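# Assemble the H-bridge on the cold plate with two hands

## Task

On the cold plate, assemble the H-bridge while the plate and the tray both stay lying flat on the table. Peel each of the two yellow films from its blue thermal pad and put both films in the tray. The pads must stay stuck where they are. Put one black power module flat on each uncovered pad, pins facing up, with its four corner holes sitting over the four studs. Then lay the green driver board flat across both modules, component side up, with its eight holes over their guide pins.

## Robot and tools

Robot: two arms, left_arm and right_arm, each ending in a five-finger hand. right_arm has a right hand and left_arm its mirror image, a left hand. Each hand has six motors: little, ring, middle, index, thumb_bend, thumb_turn.

Frames: the scene frame has its origin at table-top height midway between the nominal bases, +x out over the table, +z up, and left_arm on the +y side. Bases, as calibrated: left_arm at (+0.045, +0.376, 0) m, right_arm at (-0.014, -0.491, 0) m, both turned only slightly about z. Hand positions, orientations and velocities in results are in each arm's own base frame. Fixed cameras and the table use the scene frame. Printed positions can be off by a few centimetres.

Hand point: a point 0.15 m out from the wrist flange along the fingers and 0.05 m in front of the palm. Its +z runs along the straight fingers, +y points out of the palm, and +x runs across the palm away from the thumb on the right hand and toward the thumb on the left hand. Straight fingers reach 0.06 to 0.07 m past the point and lie 0.06 m behind it along -y. A bracket on the little-finger side of the wrist can hit things. With the palm level, the wrist can hang below the point and reach the table first.

A row is 28 numbers, each in [-1, 1], always covering both arms in this order: left dx, dy, dz, rx, ry, rz; left little, ring, middle, index, thumb_bend, thumb_turn; left force_limit, speed; then the same 14 for the right arm. The six pose numbers are an offset, not a pose. They are measured from that arm's Hand target as it stood when the action or move began, along that Hand target's own axes. 1.0 is 0.6 m for dx to dz and 180 degrees for rx, ry, rz, which together form one rotation vector. All zeros re-asks for the current Hand target, and the same offset sent again moves the arm further. Finger motors: +1 means straight or open, -1 means curled or closed. For thumb_turn, -1 puts the thumb in front of the palm, which is needed to grip things about 0.035 to 0.065 m thick. force_limit runs from about 0 N at -1 to 10 N at +1 at the fingertip (15 N for the thumb motors). speed runs from near 0 at -1 to full speed at +0.48 and above. Close at speed -0.94 or lower for a gentle grip. No number means 'unchanged': to keep a hand as it is, resend the eight hand numbers of its last executed row. If none has run yet, send its hand_measured, hand_force_limit and hand_speed. Commanded orientation is clipped to within 32 degrees of the measured one per control step.

Tools:
- execute_actions(actions, cameras): actions is a list of actions. Each action is a table of up to 15 rows, one per 1/30 s step. A short table repeats its last row, and every row counts from the action's starting Hand target. Images come back only if actions is empty or cameras names some.
- move(target, speed, blend, stop_force, zero, blocking, cameras): straight-line paths toward one 28-number row, or a list of up to 15 rows. Every row is an offset from the same starting Hand targets. speed is in m/s (0.002 to 3.6, default 0.25); turning is capped at twice that in rad/s. blend is in metres and rounds corners in a list. stop_force (3 to 120 N, one value shared by both arms) ends an arm's path when the wrist sensor feels that much push against its motion. zero (default true) re-zeroes the sensor first. blocking=false returns early and cannot be combined with stop_force. Moves last at least 0.5 s and at most 10 s. Paths do not avoid obstacles, and hands lag behind their path and can overshoot. Avoid sweeping close past an arm's own base.
- wait(seconds 0 to 10), stop() which brakes a running move, zoom_image(camera, region [x0,y0,x1,y1] at most 504x504 pixels) on the latest image, show_instructions() for the reference pages, zero_wrist_force(arm), finished_scene().

Cameras: cam_head_left, cam_head_right, cam_high, cam_left_wrist, cam_right_wrist, each 672x504.

Results: per arm, end_effector_position (m) and end_effector_quat_wxyz in the base frame, velocities, and Hand target. Offsets count from the Hand target, and the hand often rests slightly short of it. Also Joint positions and torques, and Wrist force and Wrist torque along the hand's own axes, plus a peak line. For the hands: hand_measured, hand_stopped_by (moving, target, force, stalled, fault) and hand_load_n (positive when the finger is pushed open; it falls near 0 when a grip is lost). move adds a 'move:' line giving the ending (done, off_target, moving, held, fault) and the limits that acted (paced, held). An arm not named in the ending reached its pose within 3 mm and 2 degrees. 'within noise' means the arm is still.

Avoid: an arm stops for 10 s if outside force reaches about 150 N or contact torque hits a joint limit (wrist joints 25.7 N m). The arms are stiff, so even a small overshoot into a firm surface can trigger this. Approach contacts slowly, with stop_force, and back off by commanding a target behind the hand point. Never press or grip one hand against the other. Do not drop parts, release them while moving, slam them or swing loads fast. Nothing may end up off the table. Don't strike fixed or heavy things. Long stretched holds heat the motors: at 85 °C the arm brakes for 30 s or more. Loose parts can occasionally be nudged by outside pushes.

Each tool is called after "Call:" in YAML: its name, and indented under it one key for each argument.

Reference images:

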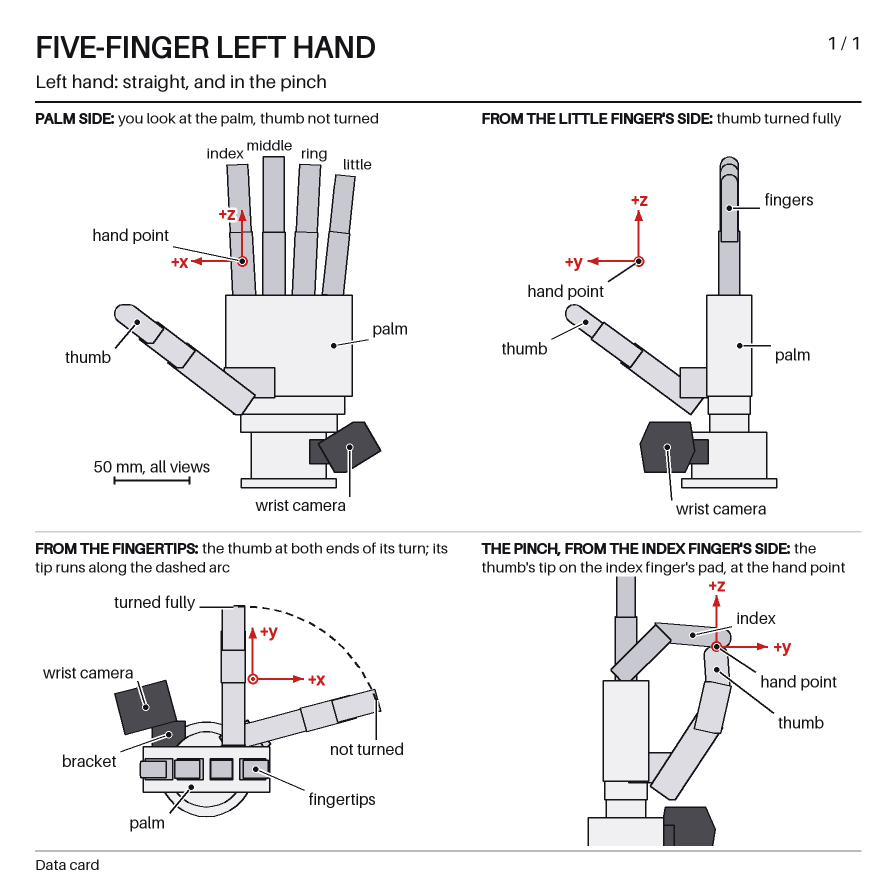

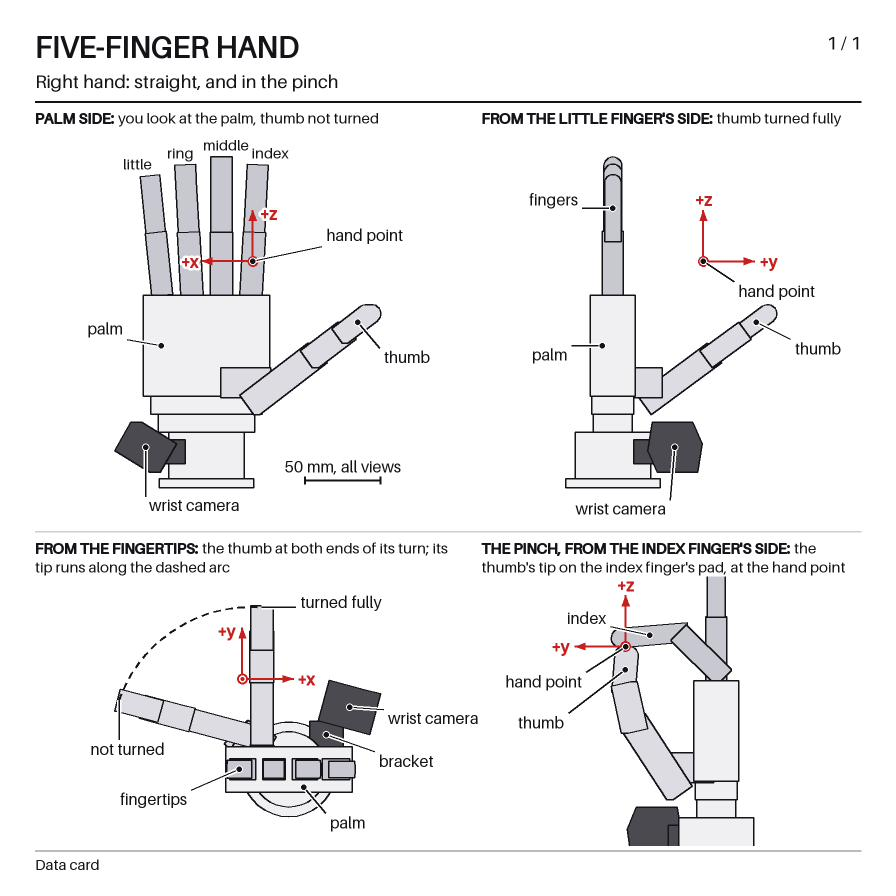

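## Session

Call:
execute_actions:
  actions: []

Scene clock: 0.00 s.
left_arm: end_effector_position=(+0.6371, -0.1075, +0.1266) hand_measured=(+1.000, +1.000, +1.000, +1.000, +1.000, +1.000) hand_load_n=(+0.0, +0.0, -0.5, +0.0, +0.0, +0.0) hand_stopped_by=(target, target, target, target, target, target) hand_force_limit=0.00 hand_speed=-0.80 end_effector_quat_wxyz=(-0.003, +0.961, +0.189, -0.201) | right_arm: end_effector_position=(+0.5800, -0.0466, +0.3601) hand_measured=(+1.000, +1.000, +1.000, +1.000, +1.000, +1.000) hand_load_n=(+0.0, +0.0, +0.0, +0.0, +0.0, +0.0) hand_stopped_by=(target, target, target, target, target, target) hand_force_limit=0.00 hand_speed=-0.80 end_effector_quat_wxyz=(-0.072, +0.886, +0.457, +0.043)
Joint positions: left_arm=[3.271 -2.651 -0.563 1.24 -1.551 1.316] | right_arm=[-0.299 -0.932 0.65 1.893 1.408 0.316]
Joint velocities: within noise
Joint torques (N m): no reading
Wrist force (N): no reading
Wrist torque (N m): no reading
Wrist force, peak (N): no reading
Hand target: left_arm +0.6371, -0.1075, +0.1266; -0.003, +0.961, +0.189, -0.201 | right_arm +0.5800, -0.0466, +0.3601; -0.072, +0.886, +0.457, +0.043

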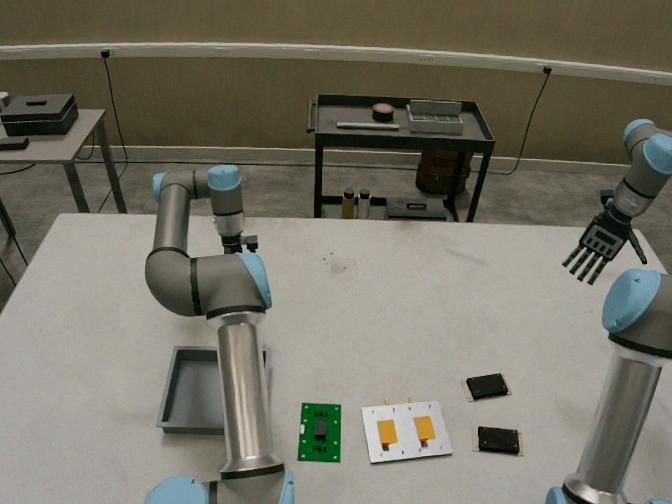

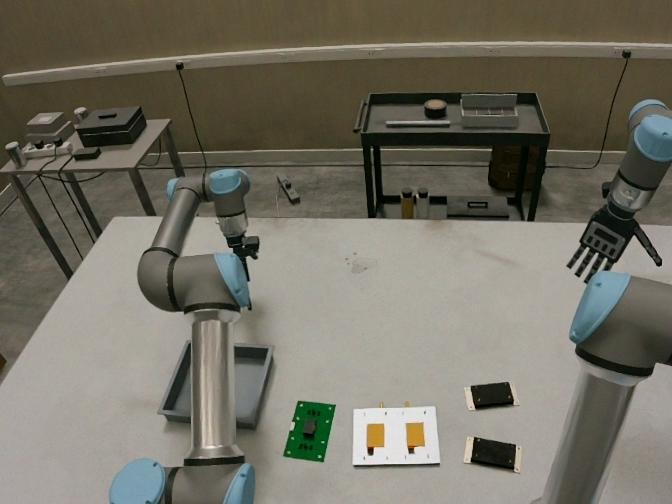

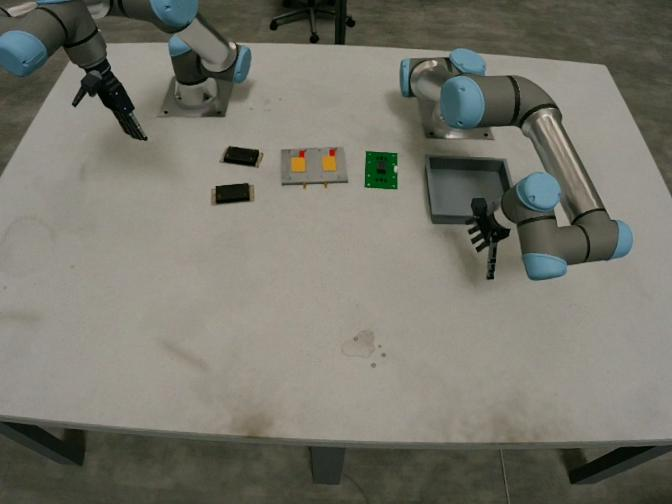

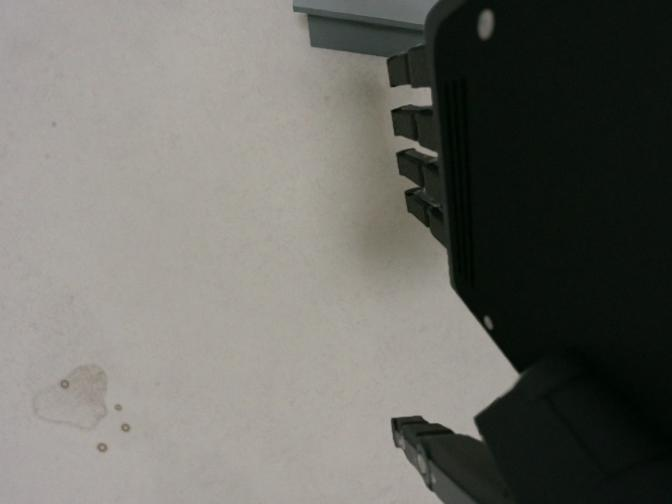

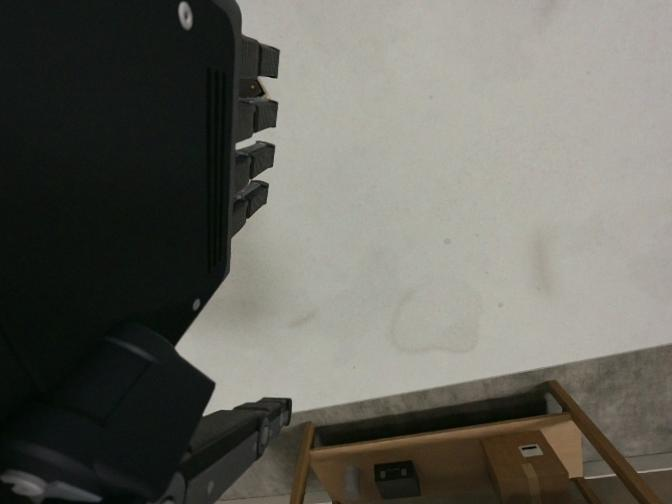

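Call:
zoom_image:
  camera: "cam_high"
  region: [200, 120, 420, 230]

Call:
zoom_image:
  camera: "cam_head_right"
  region: [270, 370, 540, 504]

Call:
zoom_image:
  camera: "cam_head_left"
  region: [280, 360, 540, 490]

Scaled by 2.291 from the camera's 672x504 image, which has a finer 960x720 frame.

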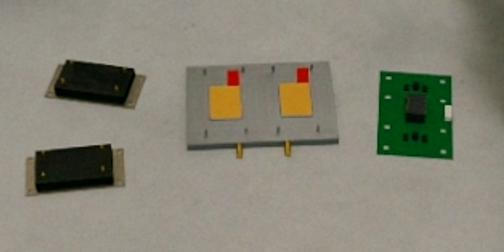

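Scaled by 1.867 from the camera's 672x504 image, which has a finer 960x720 frame.

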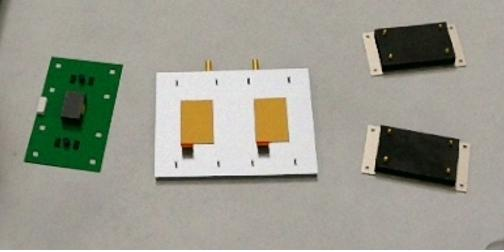

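Scaled by 1.938 from the camera's 672x504 image, which has a finer 960x720 frame.

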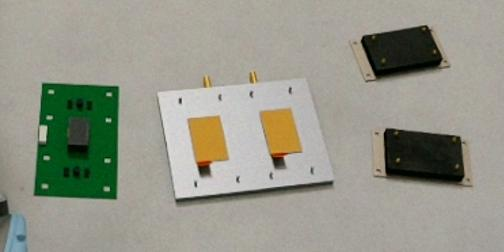

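Call:
move:
  target:
    - [-0.1155,-0.0245,-0.2754,0,0,0,1,1,1,1,1,1,0,-0.8,0,0,0,0,0,0,1,1,1,1,1,1,0,-0.8]
    - [-0.8863,0.3165,0.0173,0,0,0,1,1,1,1,1,1,0,-0.8,0,0,0,0,0,0,1,1,1,1,1,1,0,-0.8]
  blend: [0.03,0]
  speed: 0.25
  cameras: ["all"]

Scene clock: 46.03 s.
left_arm: end_effector_position=(+0.2510, -0.4781, +0.3063) hand_measured=(+1.000, +1.000, +1.000, +1.000, +1.000, +1.000) hand_load_n=(+0.5, +0.0, +0.0, +0.0, +0.0, +0.0) hand_stopped_by=(target, target, target, target, target, target) hand_force_limit=0.00 hand_speed=-0.80 end_effector_quat_wxyz=(-0.003, +0.961, +0.189, -0.201) | right_arm: end_effector_position=(+0.5800, -0.0466, +0.3601) hand_measured=(+1.000, +1.000, +1.000, +1.000, +1.000, +1.000) hand_load_n=(+0.0, +0.0, +0.0, +0.0, +0.0, +0.0) hand_stopped_by=(target, target, target, target, target, target) hand_force_limit=0.00 hand_speed=-0.80 end_effector_quat_wxyz=(-0.072, +0.886, +0.457, +0.043)
Joint positions: left_arm=[2.459 -2.058 -1.113 1.33 -1.267 0.541] | right_arm=[-0.299 -0.932 0.65 1.893 1.408 0.316]
Joint torques (N m): left_arm=[-6.46 29.2 33.36 -0.74 2.37 -1.13] | right_arm=[0.72 -46.76 -18.94 2.13 -0.23 -1.01]
Wrist force (N): left_arm=[0.1 0.2 0.1] | right_arm=[0.4 0.0 0.1]
Wrist torque (N m): left_arm=[0.04 0.00 0.12] | right_arm=[-0.01 -0.06 0.03]
Wrist force, peak (N): left_arm=[0.8 0.1 1.0] | right_arm=[0.6 0.1 -0.5]
Hand target: left_arm +0.2509, -0.4783, +0.3063; -0.003, +0.961, +0.189, -0.201 | right_arm +0.5800, -0.0466, +0.3601; -0.072, +0.886, +0.457, +0.043
Off the commanded pose: left_arm 0.000 m, 0 deg | right_arm 0.000 m, 0 deg.
elbow stopped short (left arm): the move would have taken joint 3 (elbow) straighter than the controller allows.
move: done

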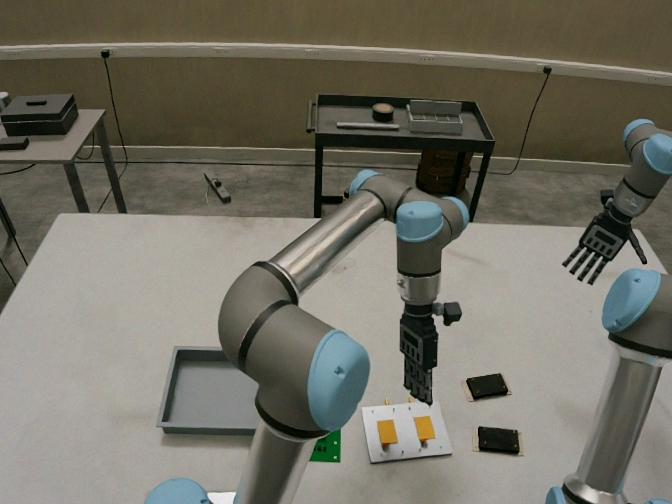

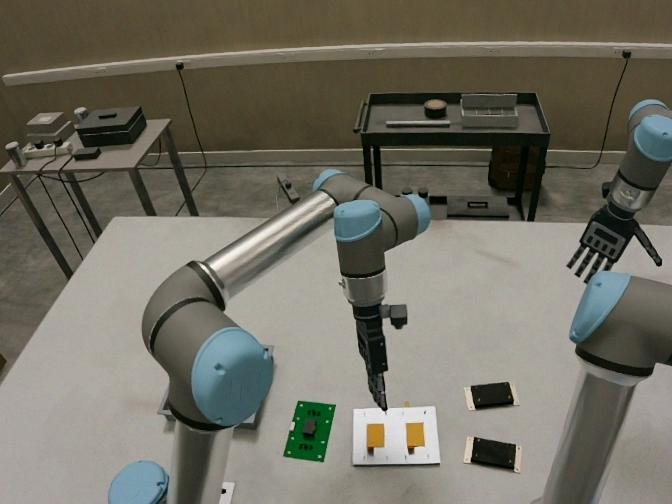

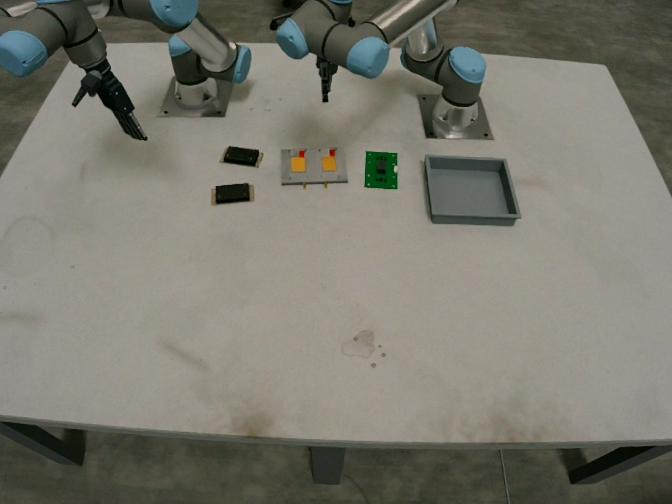

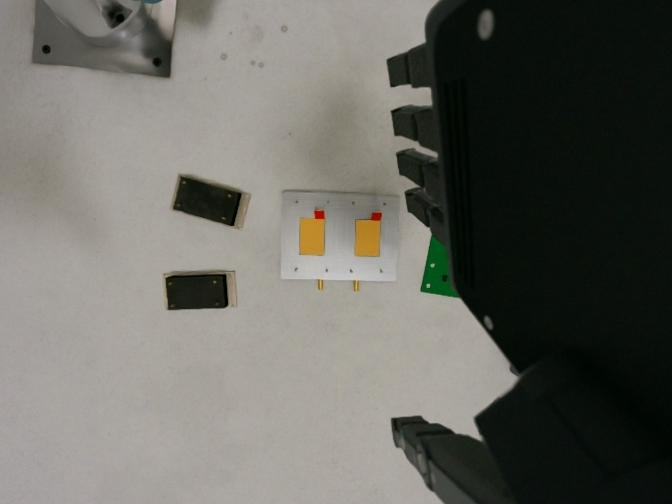

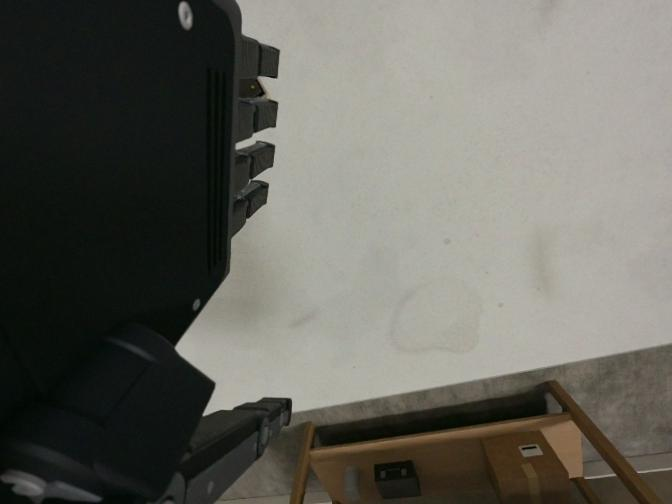

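Call:
zoom_image:
  camera: "cam_left_wrist"
  region: [260, 170, 420, 310]

Call:
zoom_image:
  camera: "cam_left_wrist"
  region: [150, 160, 260, 320]

Scaled by 3.150 from the camera's 672x504 image, which has a finer 960x720 frame.

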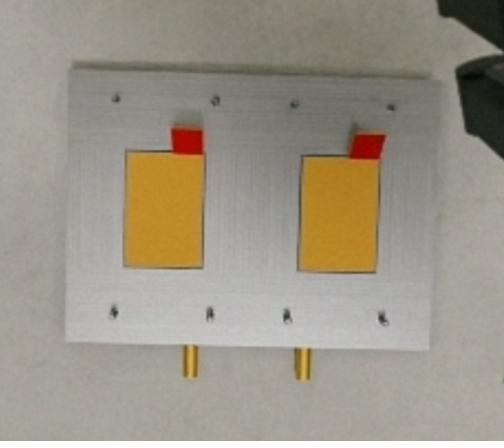

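Scaled by 3.150 from the camera's 672x504 image, which has a finer 960x720 frame.

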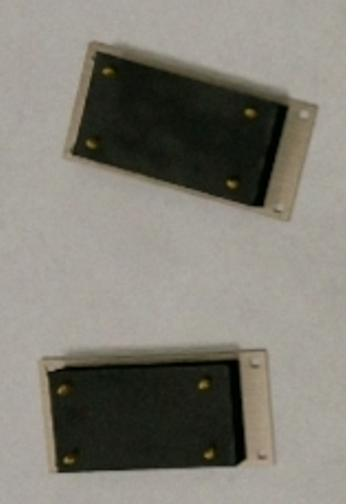

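Call:
move:
  target: [0.077,0.0164,0.1836,0,0,0,1,1,1,1,1,1,0,-0.8,0,0,0,0,0,0,1,1,1,1,1,1,0,-0.8]
  speed: 0.2
  cameras: ["cam_left_wrist"]

Call:
zoom_image:
  camera: "cam_left_wrist"
  region: [250, 130, 430, 310]

Scene clock: 83.97 s.
left_arm: end_effector_position=(+0.2510, -0.4784, +0.1866) hand_measured=(+1.000, +1.000, +1.000, +1.000, +1.000, +1.000) hand_load_n=(+0.0, +0.0, +0.0, +0.0, +0.0, +0.0) hand_stopped_by=(target, target, target, target, target, target) hand_force_limit=0.00 hand_speed=-0.80 end_effector_quat_wxyz=(-0.003, +0.961, +0.189, -0.201) | right_arm: end_effector_position=(+0.5800, -0.0466, +0.3601) hand_measured=(+1.000, +1.000, +1.000, +1.000, +1.000, +1.000) hand_load_n=(+0.0, +0.0, +0.0, +0.0, +0.0, +0.0) hand_stopped_by=(target, target, target, target, target, target) hand_force_limit=0.00 hand_speed=-0.80 end_effector_quat_wxyz=(-0.072, +0.886, +0.457, +0.043)
Joint positions: left_arm=[2.458 -2.11 -1.345 1.612 -1.267 0.541] | right_arm=[-0.299 -0.932 0.65 1.893 1.408 0.316]
Joint torques (N m): left_arm=[7.59 31.15 5.83 -0.16 2.4 -1.39] | right_arm=[0.62 -47.46 -19.37 2.03 -0.11 -1.22]
Wrist force (N): left_arm=[0.2 0.1 -0.2] | right_arm=[-0.1 -0.2 0.1]
Wrist torque (N m): left_arm=[0.03 -0.02 0.11] | right_arm=[-0.05 0.02 -0.02]
Wrist force, peak (N): left_arm=[0.0 -0.3 -0.9] | right_arm=[0.6 0.0 0.4]
Hand target: left_arm +0.2510, -0.4784, +0.1864; -0.003, +0.961, +0.189, -0.201 | right_arm +0.5800, -0.0466, +0.3601; -0.072, +0.886, +0.457, +0.043
Off the commanded pose: left_arm 0.000 m, 0 deg | right_arm 0.000 m, 0 deg.
move: done
Images, in order (width x height): cam_left_wrist 672x504.

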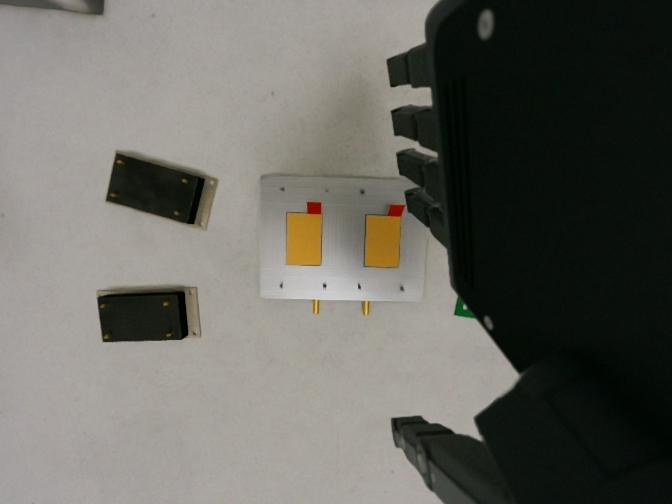

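Scaled by 2.800 from the camera's 672x504 image, which has a finer 960x720 frame.

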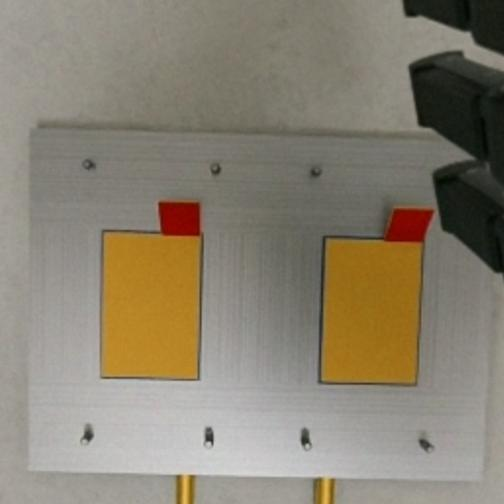

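Call:
move:
  target: [0.1413,0.0603,-0.0646,0,0,0,1,1,1,1,1,1,0,-0.8,0,0,0,0,0,0,1,1,1,1,1,1,0,-0.8]
  speed: 0.2
  cameras: ["cam_left_wrist"]

Call:
zoom_image:
  camera: "cam_left_wrist"
  region: [230, 50, 410, 230]

Scene clock: 111.80 s.
left_arm: end_effector_position=(+0.3509, -0.4783, +0.1865) hand_measured=(+1.000, +1.000, +1.000, +1.000, +1.000, +1.000) hand_load_n=(+0.0, +0.0, +0.0, +0.0, +0.0, +0.0) hand_stopped_by=(target, target, target, target, target, target) hand_force_limit=0.00 hand_speed=-0.80 end_effector_quat_wxyz=(-0.003, +0.961, +0.189, -0.201) | right_arm: end_effector_position=(+0.5800, -0.0466, +0.3601) hand_measured=(+1.000, +1.000, +1.000, +1.000, +1.000, +1.000) hand_load_n=(+0.0, +0.0, +0.0, +0.0, +0.0, +0.0) hand_stopped_by=(target, target, target, target, target, target) hand_force_limit=0.00 hand_speed=-0.80 end_effector_quat_wxyz=(-0.072, +0.886, +0.457, +0.043)
Joint positions: left_arm=[2.569 -2.27 -1.088 1.485 -1.299 0.652] | right_arm=[-0.299 -0.932 0.65 1.893 1.408 0.316]
Joint torques (N m): left_arm=[6.57 36.16 31.66 -5.56 -1.55 1.69] | right_arm=[0.56 -47.66 -18.98 1.84 0.03 -1.19]
Wrist force (N): left_arm=[0.1 0.0 -0.1] | right_arm=[0.2 0.0 0.0]
Wrist torque (N m): left_arm=[0.02 -0.02 -0.03] | right_arm=[0.01 -0.03 0.02]
Wrist force, peak (N): left_arm=[0.9 0.2 -0.5] | right_arm=[0.7 -0.1 0.1]
Hand target: left_arm +0.3510, -0.4783, +0.1865; -0.003, +0.961, +0.189, -0.201 | right_arm +0.5800, -0.0466, +0.3601; -0.072, +0.886, +0.457, +0.043
Off the commanded pose: left_arm 0.000 m, 0 deg | right_arm 0.000 m, 0 deg.
move: done
Images, in order (width x height): cam_left_wrist 672x504.

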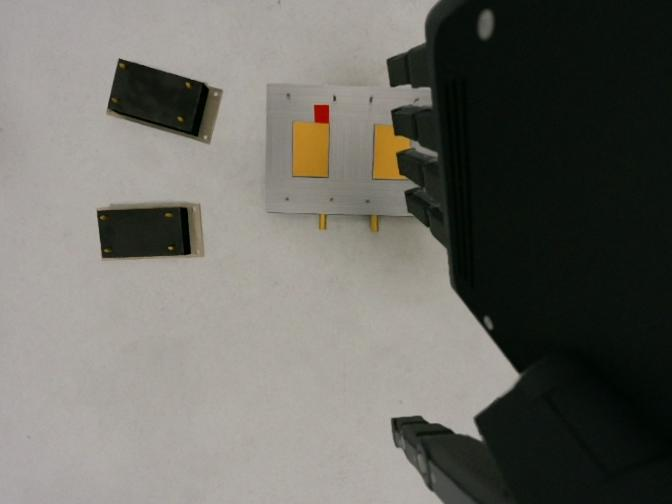

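Scaled by 2.800 from the camera's 672x504 image, which has a finer 960x720 frame.

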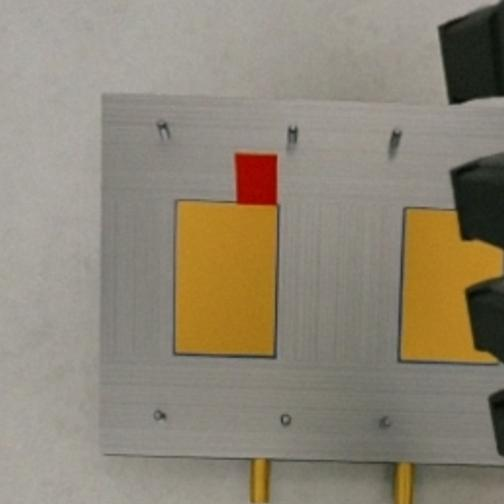

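Call:
move:
  target:
    - [0,0,0,0.2108,-0.1332,-0.3846,1,1,1,1,1,1,0,-0.8,0,0,0,0,0,0,1,1,1,1,1,1,0,-0.8]
    - [-0.0213,0.0335,0.1825,0.2108,-0.1332,-0.3846,1,1,1,1,1,1,0,-0.8,0,0,0,0,0,0,1,1,1,1,1,1,0,-0.8]
  speed: 0.25
  cameras: ["all"]

Call:
zoom_image:
  camera: "cam_left_wrist"
  region: [230, 150, 430, 350]

Scene clock: 156.17 s.
left_arm: end_effector_position=(+0.3052, -0.5093, +0.0894) hand_measured=(+1.000, +1.000, +1.000, +1.000, +1.000, +1.000) hand_load_n=(+0.0, +0.0, +0.0, +0.0, +0.0, -0.5) hand_stopped_by=(target, target, target, target, target, target) hand_force_limit=0.00 hand_speed=-0.80 end_effector_quat_wxyz=(-0.368, +0.579, +0.614, -0.391) | right_arm: end_effector_position=(+0.5800, -0.0466, +0.3601) hand_measured=(+1.000, +1.000, +1.000, +1.000, +1.000, +1.000) hand_load_n=(+0.0, -0.5, +0.0, +0.0, +0.0, +0.0) hand_stopped_by=(target, target, target, target, target, target) hand_force_limit=0.00 hand_speed=-0.80 end_effector_quat_wxyz=(-0.072, +0.886, +0.457, +0.043)
Joint positions: left_arm=[2.52 -2.818 -0.67 0.887 -0.964 -0.33] | right_arm=[-0.299 -0.932 0.65 1.893 1.408 0.316]
Joint torques (N m): left_arm=[-4.73 49.45 27.92 0.25 2.32 -1.09] | right_arm=[0.63 -49.06 -19.6 1.84 0.13 -1.31]
Wrist force (N): left_arm=[0.4 -0.1 0.3] | right_arm=[-0.1 0.2 0.1]
Wrist torque (N m): left_arm=[-0.01 -0.09 0.12] | right_arm=[0.02 0.02 0.01]
Wrist force, peak (N): left_arm=[0.8 -0.7 -0.7] | right_arm=[0.7 0.1 0.3]
Hand target: left_arm +0.3051, -0.5094, +0.0891; -0.368, +0.579, +0.614, -0.391 | right_arm +0.5800, -0.0466, +0.3601; -0.072, +0.886, +0.457, +0.043
Off the commanded pose: left_arm 0.000 m, 0 deg | right_arm 0.000 m, 0 deg.
move: done

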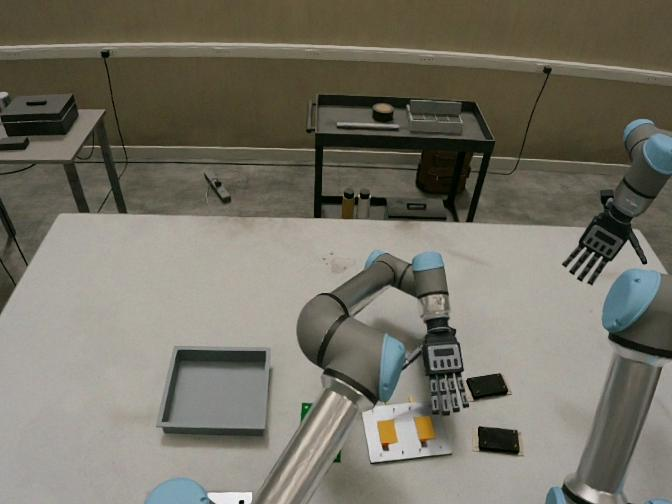

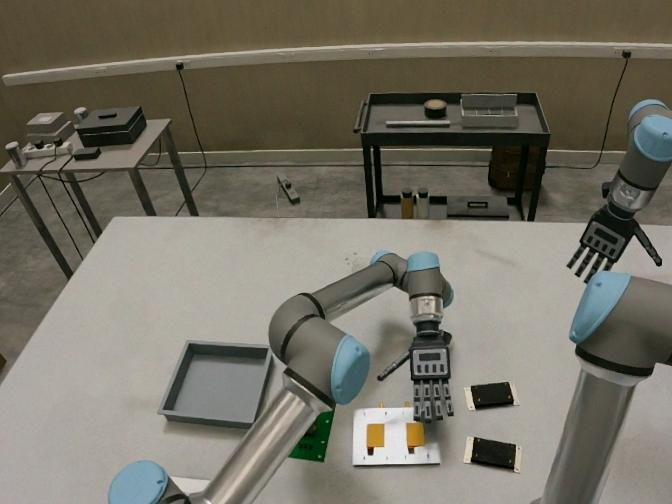

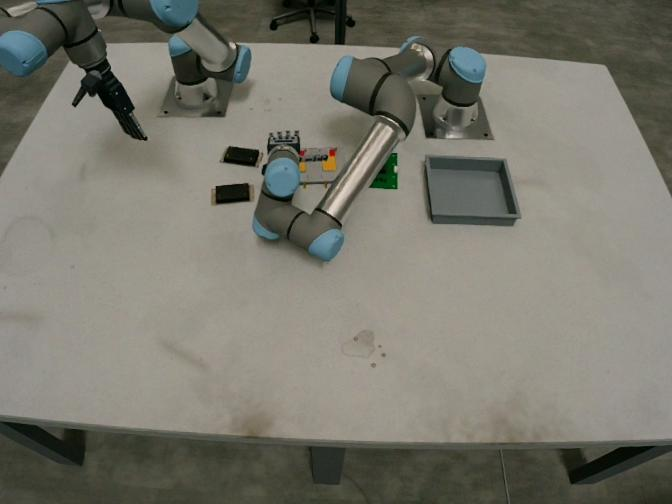

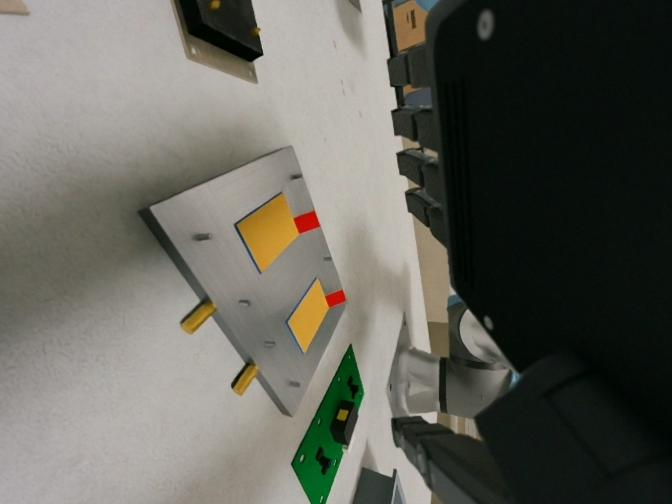

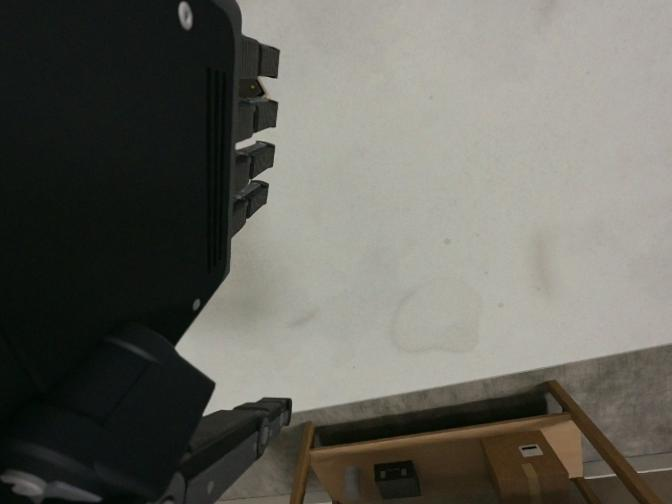

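Scaled by 2.520 from the camera's 672x504 image, which has a finer 960x720 frame.

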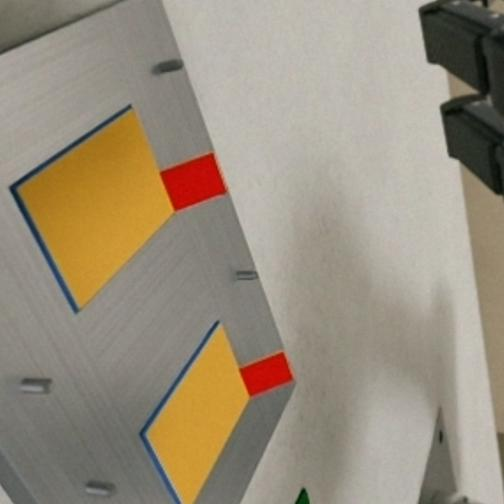

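Call:
move:
  target: [0,0,0,0,0,0,-1,-1,0.2,0.2,0.5,-1,0,0,0,0,0,0,0,0,1,1,1,1,1,1,0,-0.8]
  cameras: ["cam_left_wrist"]

Call:
zoom_image:
  camera: "cam_left_wrist"
  region: [230, 150, 480, 400]

Scene clock: 171.13 s.
left_arm: end_effector_position=(+0.3051, -0.5094, +0.0891) hand_measured=(-1.000, -1.000, +0.200, +0.200, +0.500, -1.000) hand_load_n=(+0.0, +0.0, +0.0, +0.0, +0.0, +0.0) hand_stopped_by=(target, target, target, target, target, target) hand_force_limit=0.00 hand_speed=0.00 end_effector_quat_wxyz=(-0.368, +0.579, +0.614, -0.391) | right_arm: end_effector_position=(+0.5800, -0.0466, +0.3601) hand_measured=(+1.000, +1.000, +1.000, +1.000, +1.000, +1.000) hand_load_n=(+0.0, +0.0, +0.0, +0.0, +0.0, +0.0) hand_stopped_by=(target, target, target, target, target, target) hand_force_limit=0.00 hand_speed=-0.80 end_effector_quat_wxyz=(-0.072, +0.886, +0.457, +0.043)
Joint positions: left_arm=[2.519 -2.819 -0.669 0.888 -0.964 -0.33] | right_arm=[-0.299 -0.932 0.65 1.893 1.408 0.316]
Joint torques (N m): left_arm=[-4.86 48.89 29.67 -2.2 0.7 -1.26] | right_arm=[0.44 -49.53 -19.67 1.67 0.06 -1.23]
Wrist force (N): left_arm=[0.1 0.1 0.4] | right_arm=[0.3 0.3 -0.4]
Wrist torque (N m): left_arm=[0.03 -0.03 0.08] | right_arm=[0.06 -0.04 0.02]
Wrist force, peak (N): left_arm=[0.7 0.1 0.4] | right_arm=[0.7 -0.1 0.4]
Hand target: left_arm +0.3051, -0.5094, +0.0891; -0.368, +0.579, +0.614, -0.391 | right_arm +0.5800, -0.0466, +0.3601; -0.072, +0.886, +0.457, +0.043
Off the commanded pose: left_arm 0.000 m, 0 deg | right_arm 0.000 m, 0 deg.
move: done
Images, in order (width x height): cam_left_wrist 672x504.

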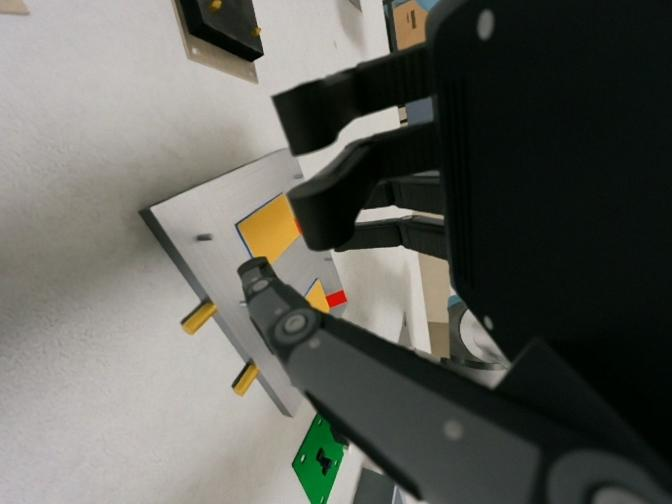

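Scaled by 2.016 from the camera's 672x504 image, which has a finer 960x720 frame.

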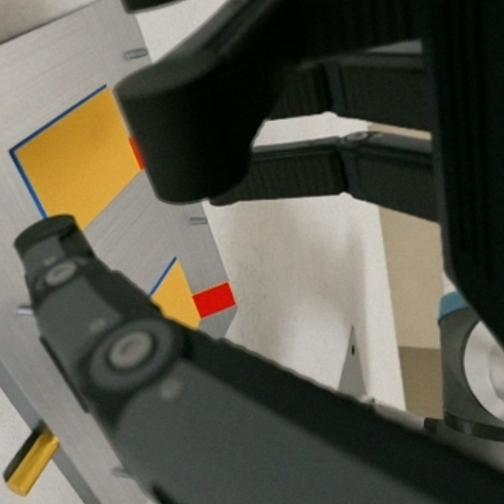

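Call:
move:
  target: [0,0,0,0,0,0,1,1,-0.2,-0.2,0.3,-1,0,0,0,0,0,0,0,0,1,1,1,1,1,1,0,-0.8]
  cameras: ["cam_left_wrist"]

Call:
zoom_image:
  camera: "cam_left_wrist"
  region: [230, 150, 480, 400]

Scene clock: 176.33 s.
left_arm: end_effector_position=(+0.3051, -0.5094, +0.0891) hand_measured=(+1.000, +1.000, -0.200, -0.200, +0.300, -1.000) hand_load_n=(+0.0, +0.0, +0.0, +0.0, +0.0, +0.0) hand_stopped_by=(target, target, target, target, target, target) hand_force_limit=0.00 hand_speed=0.00 end_effector_quat_wxyz=(-0.368, +0.579, +0.614, -0.391) | right_arm: end_effector_position=(+0.5800, -0.0466, +0.3601) hand_measured=(+1.000, +1.000, +1.000, +1.000, +1.000, +1.000) hand_load_n=(+0.0, +0.0, +0.0, +0.0, +0.0, +0.0) hand_stopped_by=(target, target, target, target, target, target) hand_force_limit=0.00 hand_speed=-0.80 end_effector_quat_wxyz=(-0.072, +0.886, +0.457, +0.043)
Joint positions: left_arm=[2.519 -2.819 -0.669 0.888 -0.964 -0.33] | right_arm=[-0.299 -0.932 0.65 1.893 1.408 0.316]
Joint torques (N m): left_arm=[-5.46 50.03 17.54 -3.83 -1.18 -1.28] | right_arm=[0.46 -49.53 -19.8 1.75 0.22 -1.31]
Wrist force (N): left_arm=[0.3 0.2 0.0] | right_arm=[0.0 0.0 0.4]
Wrist torque (N m): left_arm=[0.07 -0.09 0.09] | right_arm=[-0.03 -0.01 0.00]
Wrist force, peak (N): left_arm=[0.4 0.0 0.6] | right_arm=[0.6 -0.3 0.2]
Hand target: left_arm +0.3051, -0.5094, +0.0891; -0.368, +0.579, +0.614, -0.391 | right_arm +0.5800, -0.0466, +0.3601; -0.072, +0.886, +0.457, +0.043
Off the commanded pose: left_arm 0.000 m, 0 deg | right_arm 0.000 m, 0 deg.
move: done
Images, in order (width x height): cam_left_wrist 672x504.

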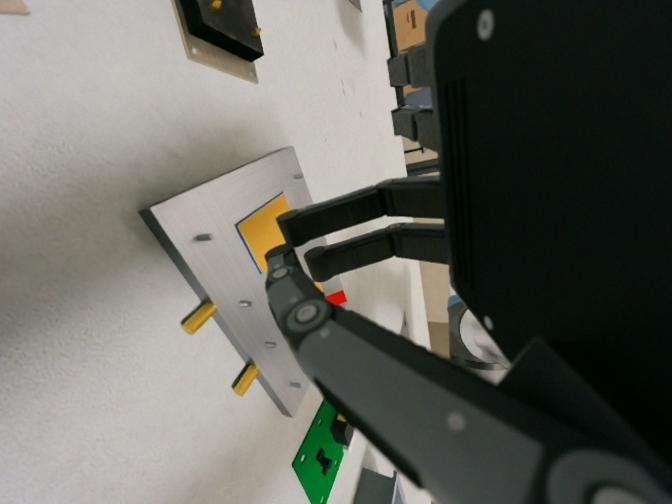

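Scaled by 2.016 from the camera's 672x504 image, which has a finer 960x720 frame.

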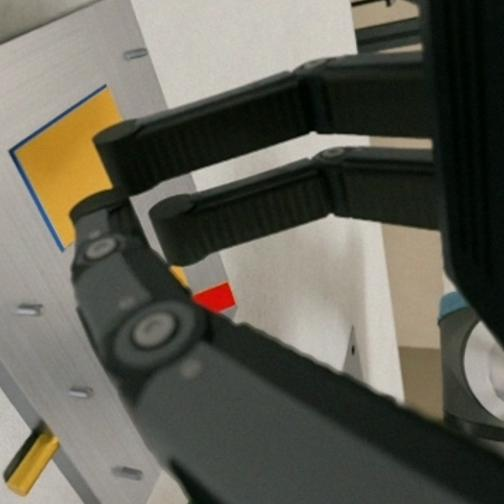

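Call:
move:
  target: [0,0,0,0,0,0,1,1,-0.25,-0.25,-0.3,-1,-0.7,-0.8,0,0,0,0,0,0,1,1,1,1,1,1,0,-0.8]
  cameras: ["cam_left_wrist"]

Call:
zoom_image:
  camera: "cam_left_wrist"
  region: [230, 150, 480, 400]

Scene clock: 186.87 s.
left_arm: end_effector_position=(+0.3051, -0.5094, +0.0891) hand_measured=(+1.000, +1.000, -0.250, -0.250, +0.208, -1.000) hand_load_n=(+0.0, +0.0, +1.5, +0.0, +2.0, +0.0) hand_stopped_by=(target, target, target, target, force, target) hand_force_limit=-0.70 hand_speed=-0.80 end_effector_quat_wxyz=(-0.368, +0.579, +0.614, -0.391) | right_arm: end_effector_position=(+0.5800, -0.0466, +0.3601) hand_measured=(+1.000, +1.000, +1.000, +1.000, +1.000, +1.000) hand_load_n=(+0.0, +0.0, +0.0, +0.0, +0.0, +0.0) hand_stopped_by=(target, target, target, target, target, target) hand_force_limit=0.00 hand_speed=-0.80 end_effector_quat_wxyz=(-0.072, +0.886, +0.457, +0.043)
Joint positions: left_arm=[2.519 -2.819 -0.669 0.888 -0.964 -0.33] | right_arm=[-0.299 -0.932 0.65 1.893 1.408 0.316]
Joint torques (N m): left_arm=[-3.71 49.57 9.4 0.33 1.62 -1.19] | right_arm=[0.43 -49.73 -19.43 1.73 0.25 -1.36]
Wrist force (N): left_arm=[0.4 -0.1 0.1] | right_arm=[-0.1 0.1 0.0]
Wrist torque (N m): left_arm=[0.02 -0.09 0.10] | right_arm=[0.01 0.03 -0.01]
Wrist force, peak (N): left_arm=[0.4 0.3 0.6] | right_arm=[0.1 -0.2 0.7]
Hand target: left_arm +0.3051, -0.5094, +0.0891; -0.368, +0.579, +0.614, -0.391 | right_arm +0.5800, -0.0466, +0.3601; -0.072, +0.886, +0.457, +0.043
Off the commanded pose: left_arm 0.000 m, 0 deg | right_arm 0.000 m, 0 deg.
move: done
Images, in order (width x height): cam_left_wrist 672x504.

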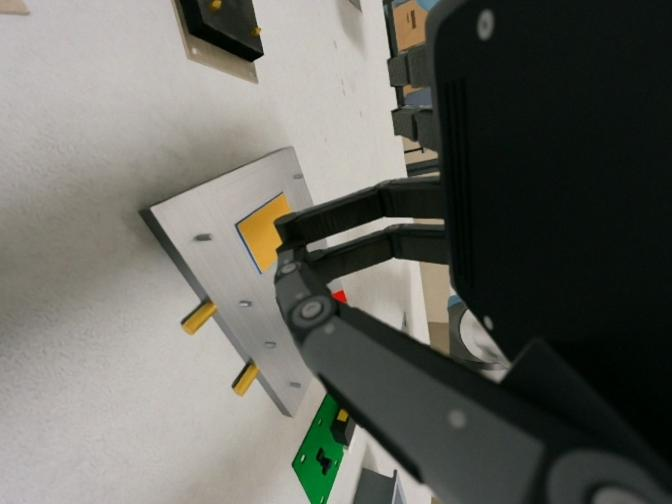

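Scaled by 2.016 from the camera's 672x504 image, which has a finer 960x720 frame.

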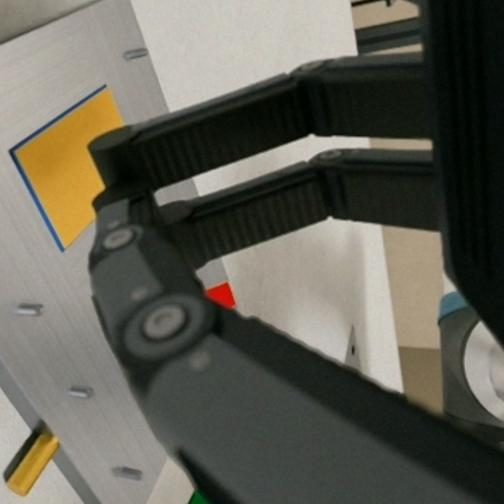

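Call:
move:
  target:
    - [0,0,0,0,0,0,1,1,1,-0.2,0.4,-0.6,-0.7,0,0,0,0,0,0,0,1,1,1,1,1,1,0,-0.8]
    - [0,0,0,0,0,0,1,1,1,-0.25,-0.3,-0.6,-0.7,-0.8,0,0,0,0,0,0,1,1,1,1,1,1,0,-0.8]
  cameras: ["cam_left_wrist"]

Call:
zoom_image:
  camera: "cam_left_wrist"
  region: [230, 150, 480, 400]

Scene clock: 206.73 s.
left_arm: end_effector_position=(+0.3051, -0.5094, +0.0891) hand_measured=(+1.000, +1.000, +1.000, -0.250, +0.174, -0.600) hand_load_n=(+0.0, +0.0, +0.0, +1.0, +2.0, +0.0) hand_stopped_by=(target, target, target, target, force, target) hand_force_limit=-0.70 hand_speed=-0.80 end_effector_quat_wxyz=(-0.368, +0.579, +0.614, -0.391) | right_arm: end_effector_position=(+0.5800, -0.0466, +0.3601) hand_measured=(+1.000, +1.000, +1.000, +1.000, +1.000, +1.000) hand_load_n=(+0.0, +0.0, +0.0, +0.0, +0.0, +0.0) hand_stopped_by=(target, target, target, target, target, target) hand_force_limit=0.00 hand_speed=-0.80 end_effector_quat_wxyz=(-0.072, +0.886, +0.457, +0.043)
Joint positions: left_arm=[2.519 -2.819 -0.669 0.888 -0.964 -0.33] | right_arm=[-0.299 -0.932 0.65 1.893 1.408 0.316]
Joint torques (N m): left_arm=[-1.78 51.3 10.07 -1.06 1.84 -1.06] | right_arm=[1.05 -50.05 -19.51 1.61 0.48 -1.37]
Wrist force (N): left_arm=[0.2 0.0 0.4] | right_arm=[0.1 -0.2 0.3]
Wrist torque (N m): left_arm=[0.01 -0.06 0.09] | right_arm=[-0.04 -0.03 0.00]
Wrist force, peak (N): left_arm=[0.5 0.0 0.6] | right_arm=[0.5 -0.2 0.5]
Hand target: left_arm +0.3051, -0.5094, +0.0891; -0.368, +0.579, +0.614, -0.391 | right_arm +0.5800, -0.0466, +0.3601; -0.072, +0.886, +0.457, +0.043
Off the commanded pose: left_arm 0.000 m, 0 deg | right_arm 0.000 m, 0 deg.
move: done
Images, in order (width x height): cam_left_wrist 672x504.

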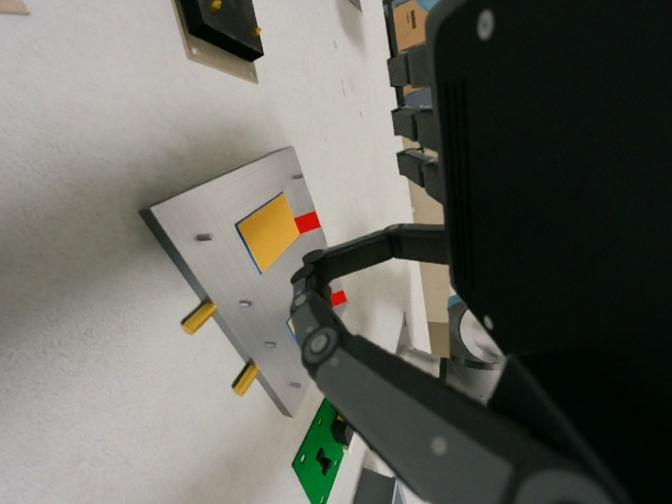

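Scaled by 2.016 from the camera's 672x504 image, which has a finer 960x720 frame.

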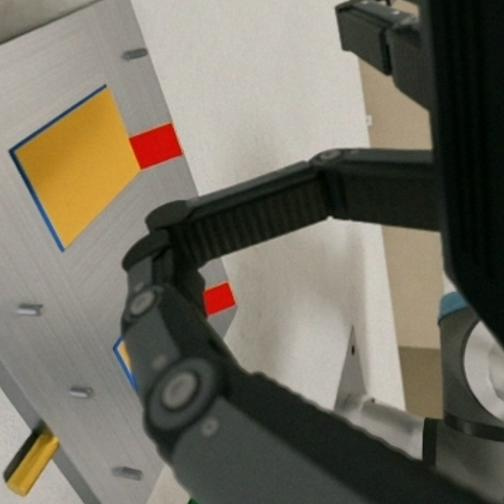

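Call:
move:
  target:
    - [0,0,0,0,0,0,1,1,1,0.05,0.45,-0.6,-0.7,0,0,0,0,0,0,0,1,1,1,1,1,1,0,-0.8]
    - [0.0272,-0.0393,0.1917,0,0,0,1,1,1,0.05,0.45,-0.6,-0.7,0,0,0,0,0,0,0,1,1,1,1,1,1,0,-0.8]
  speed: 0.15
  cameras: ["cam_left_wrist","cam_head_right"]

Call:
zoom_image:
  camera: "cam_left_wrist"
  region: [230, 150, 430, 350]

Scene clock: 227.30 s.
left_arm: end_effector_position=(+0.1903, -0.4998, +0.0618) hand_measured=(+1.000, +1.000, +1.000, +0.050, +0.450, -0.600) hand_load_n=(+0.0, +0.0, +0.0, +0.0, +0.0, +0.0) hand_stopped_by=(target, target, target, target, target, target) hand_force_limit=-0.70 hand_speed=0.00 end_effector_quat_wxyz=(-0.368, +0.579, +0.614, -0.391) | right_arm: end_effector_position=(+0.5800, -0.0466, +0.3601) hand_measured=(+1.000, +1.000, +1.000, +1.000, +1.000, +1.000) hand_load_n=(+0.0, +0.0, +0.0, +0.0, +0.0, +0.0) hand_stopped_by=(target, target, target, target, target, target) hand_force_limit=0.00 hand_speed=-0.80 end_effector_quat_wxyz=(-0.072, +0.886, +0.457, +0.043)
Joint positions: left_arm=[2.425 -2.64 -1.123 1.2 -0.884 -0.392] | right_arm=[-0.299 -0.932 0.65 1.893 1.408 0.316]
Joint torques (N m): left_arm=[-6.61 55.25 2.66 0.61 2.28 -1.26] | right_arm=[0.96 -50.67 -19.49 1.63 0.47 -1.29]
Wrist force (N): left_arm=[0.4 -0.3 0.2] | right_arm=[-0.2 0.2 -0.1]
Wrist torque (N m): left_arm=[-0.03 -0.09 0.11] | right_arm=[0.04 0.04 -0.01]
Wrist force, peak (N): left_arm=[0.3 -0.2 1.1] | right_arm=[0.7 -0.2 0.4]
Hand target: left_arm +0.1902, -0.4998, +0.0618; -0.368, +0.579, +0.614, -0.391 | right_arm +0.5800, -0.0466, +0.3601; -0.072, +0.886, +0.457, +0.043
Off the commanded pose: left_arm 0.000 m, 0 deg | right_arm 0.000 m, 0 deg.
move: done
Images, in order (width x height): cam_head_right 672x504, cam_left_wrist 672x504.

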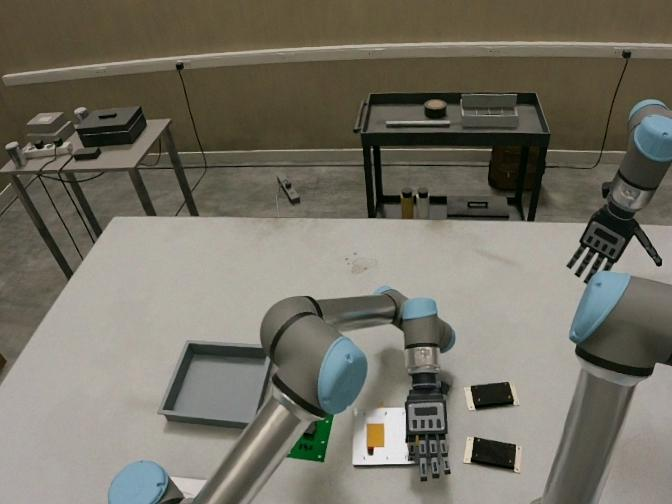

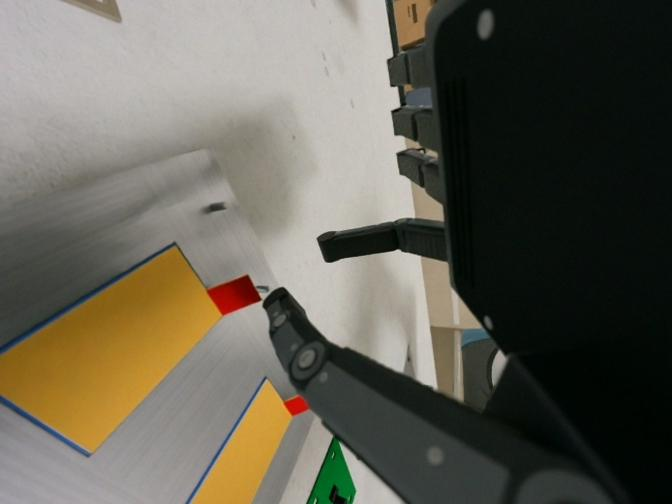

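Scaled by 2.520 from the camera's 672x504 image, which has a finer 960x720 frame.

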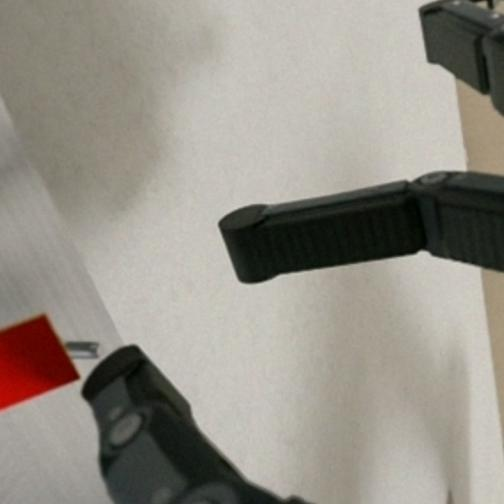

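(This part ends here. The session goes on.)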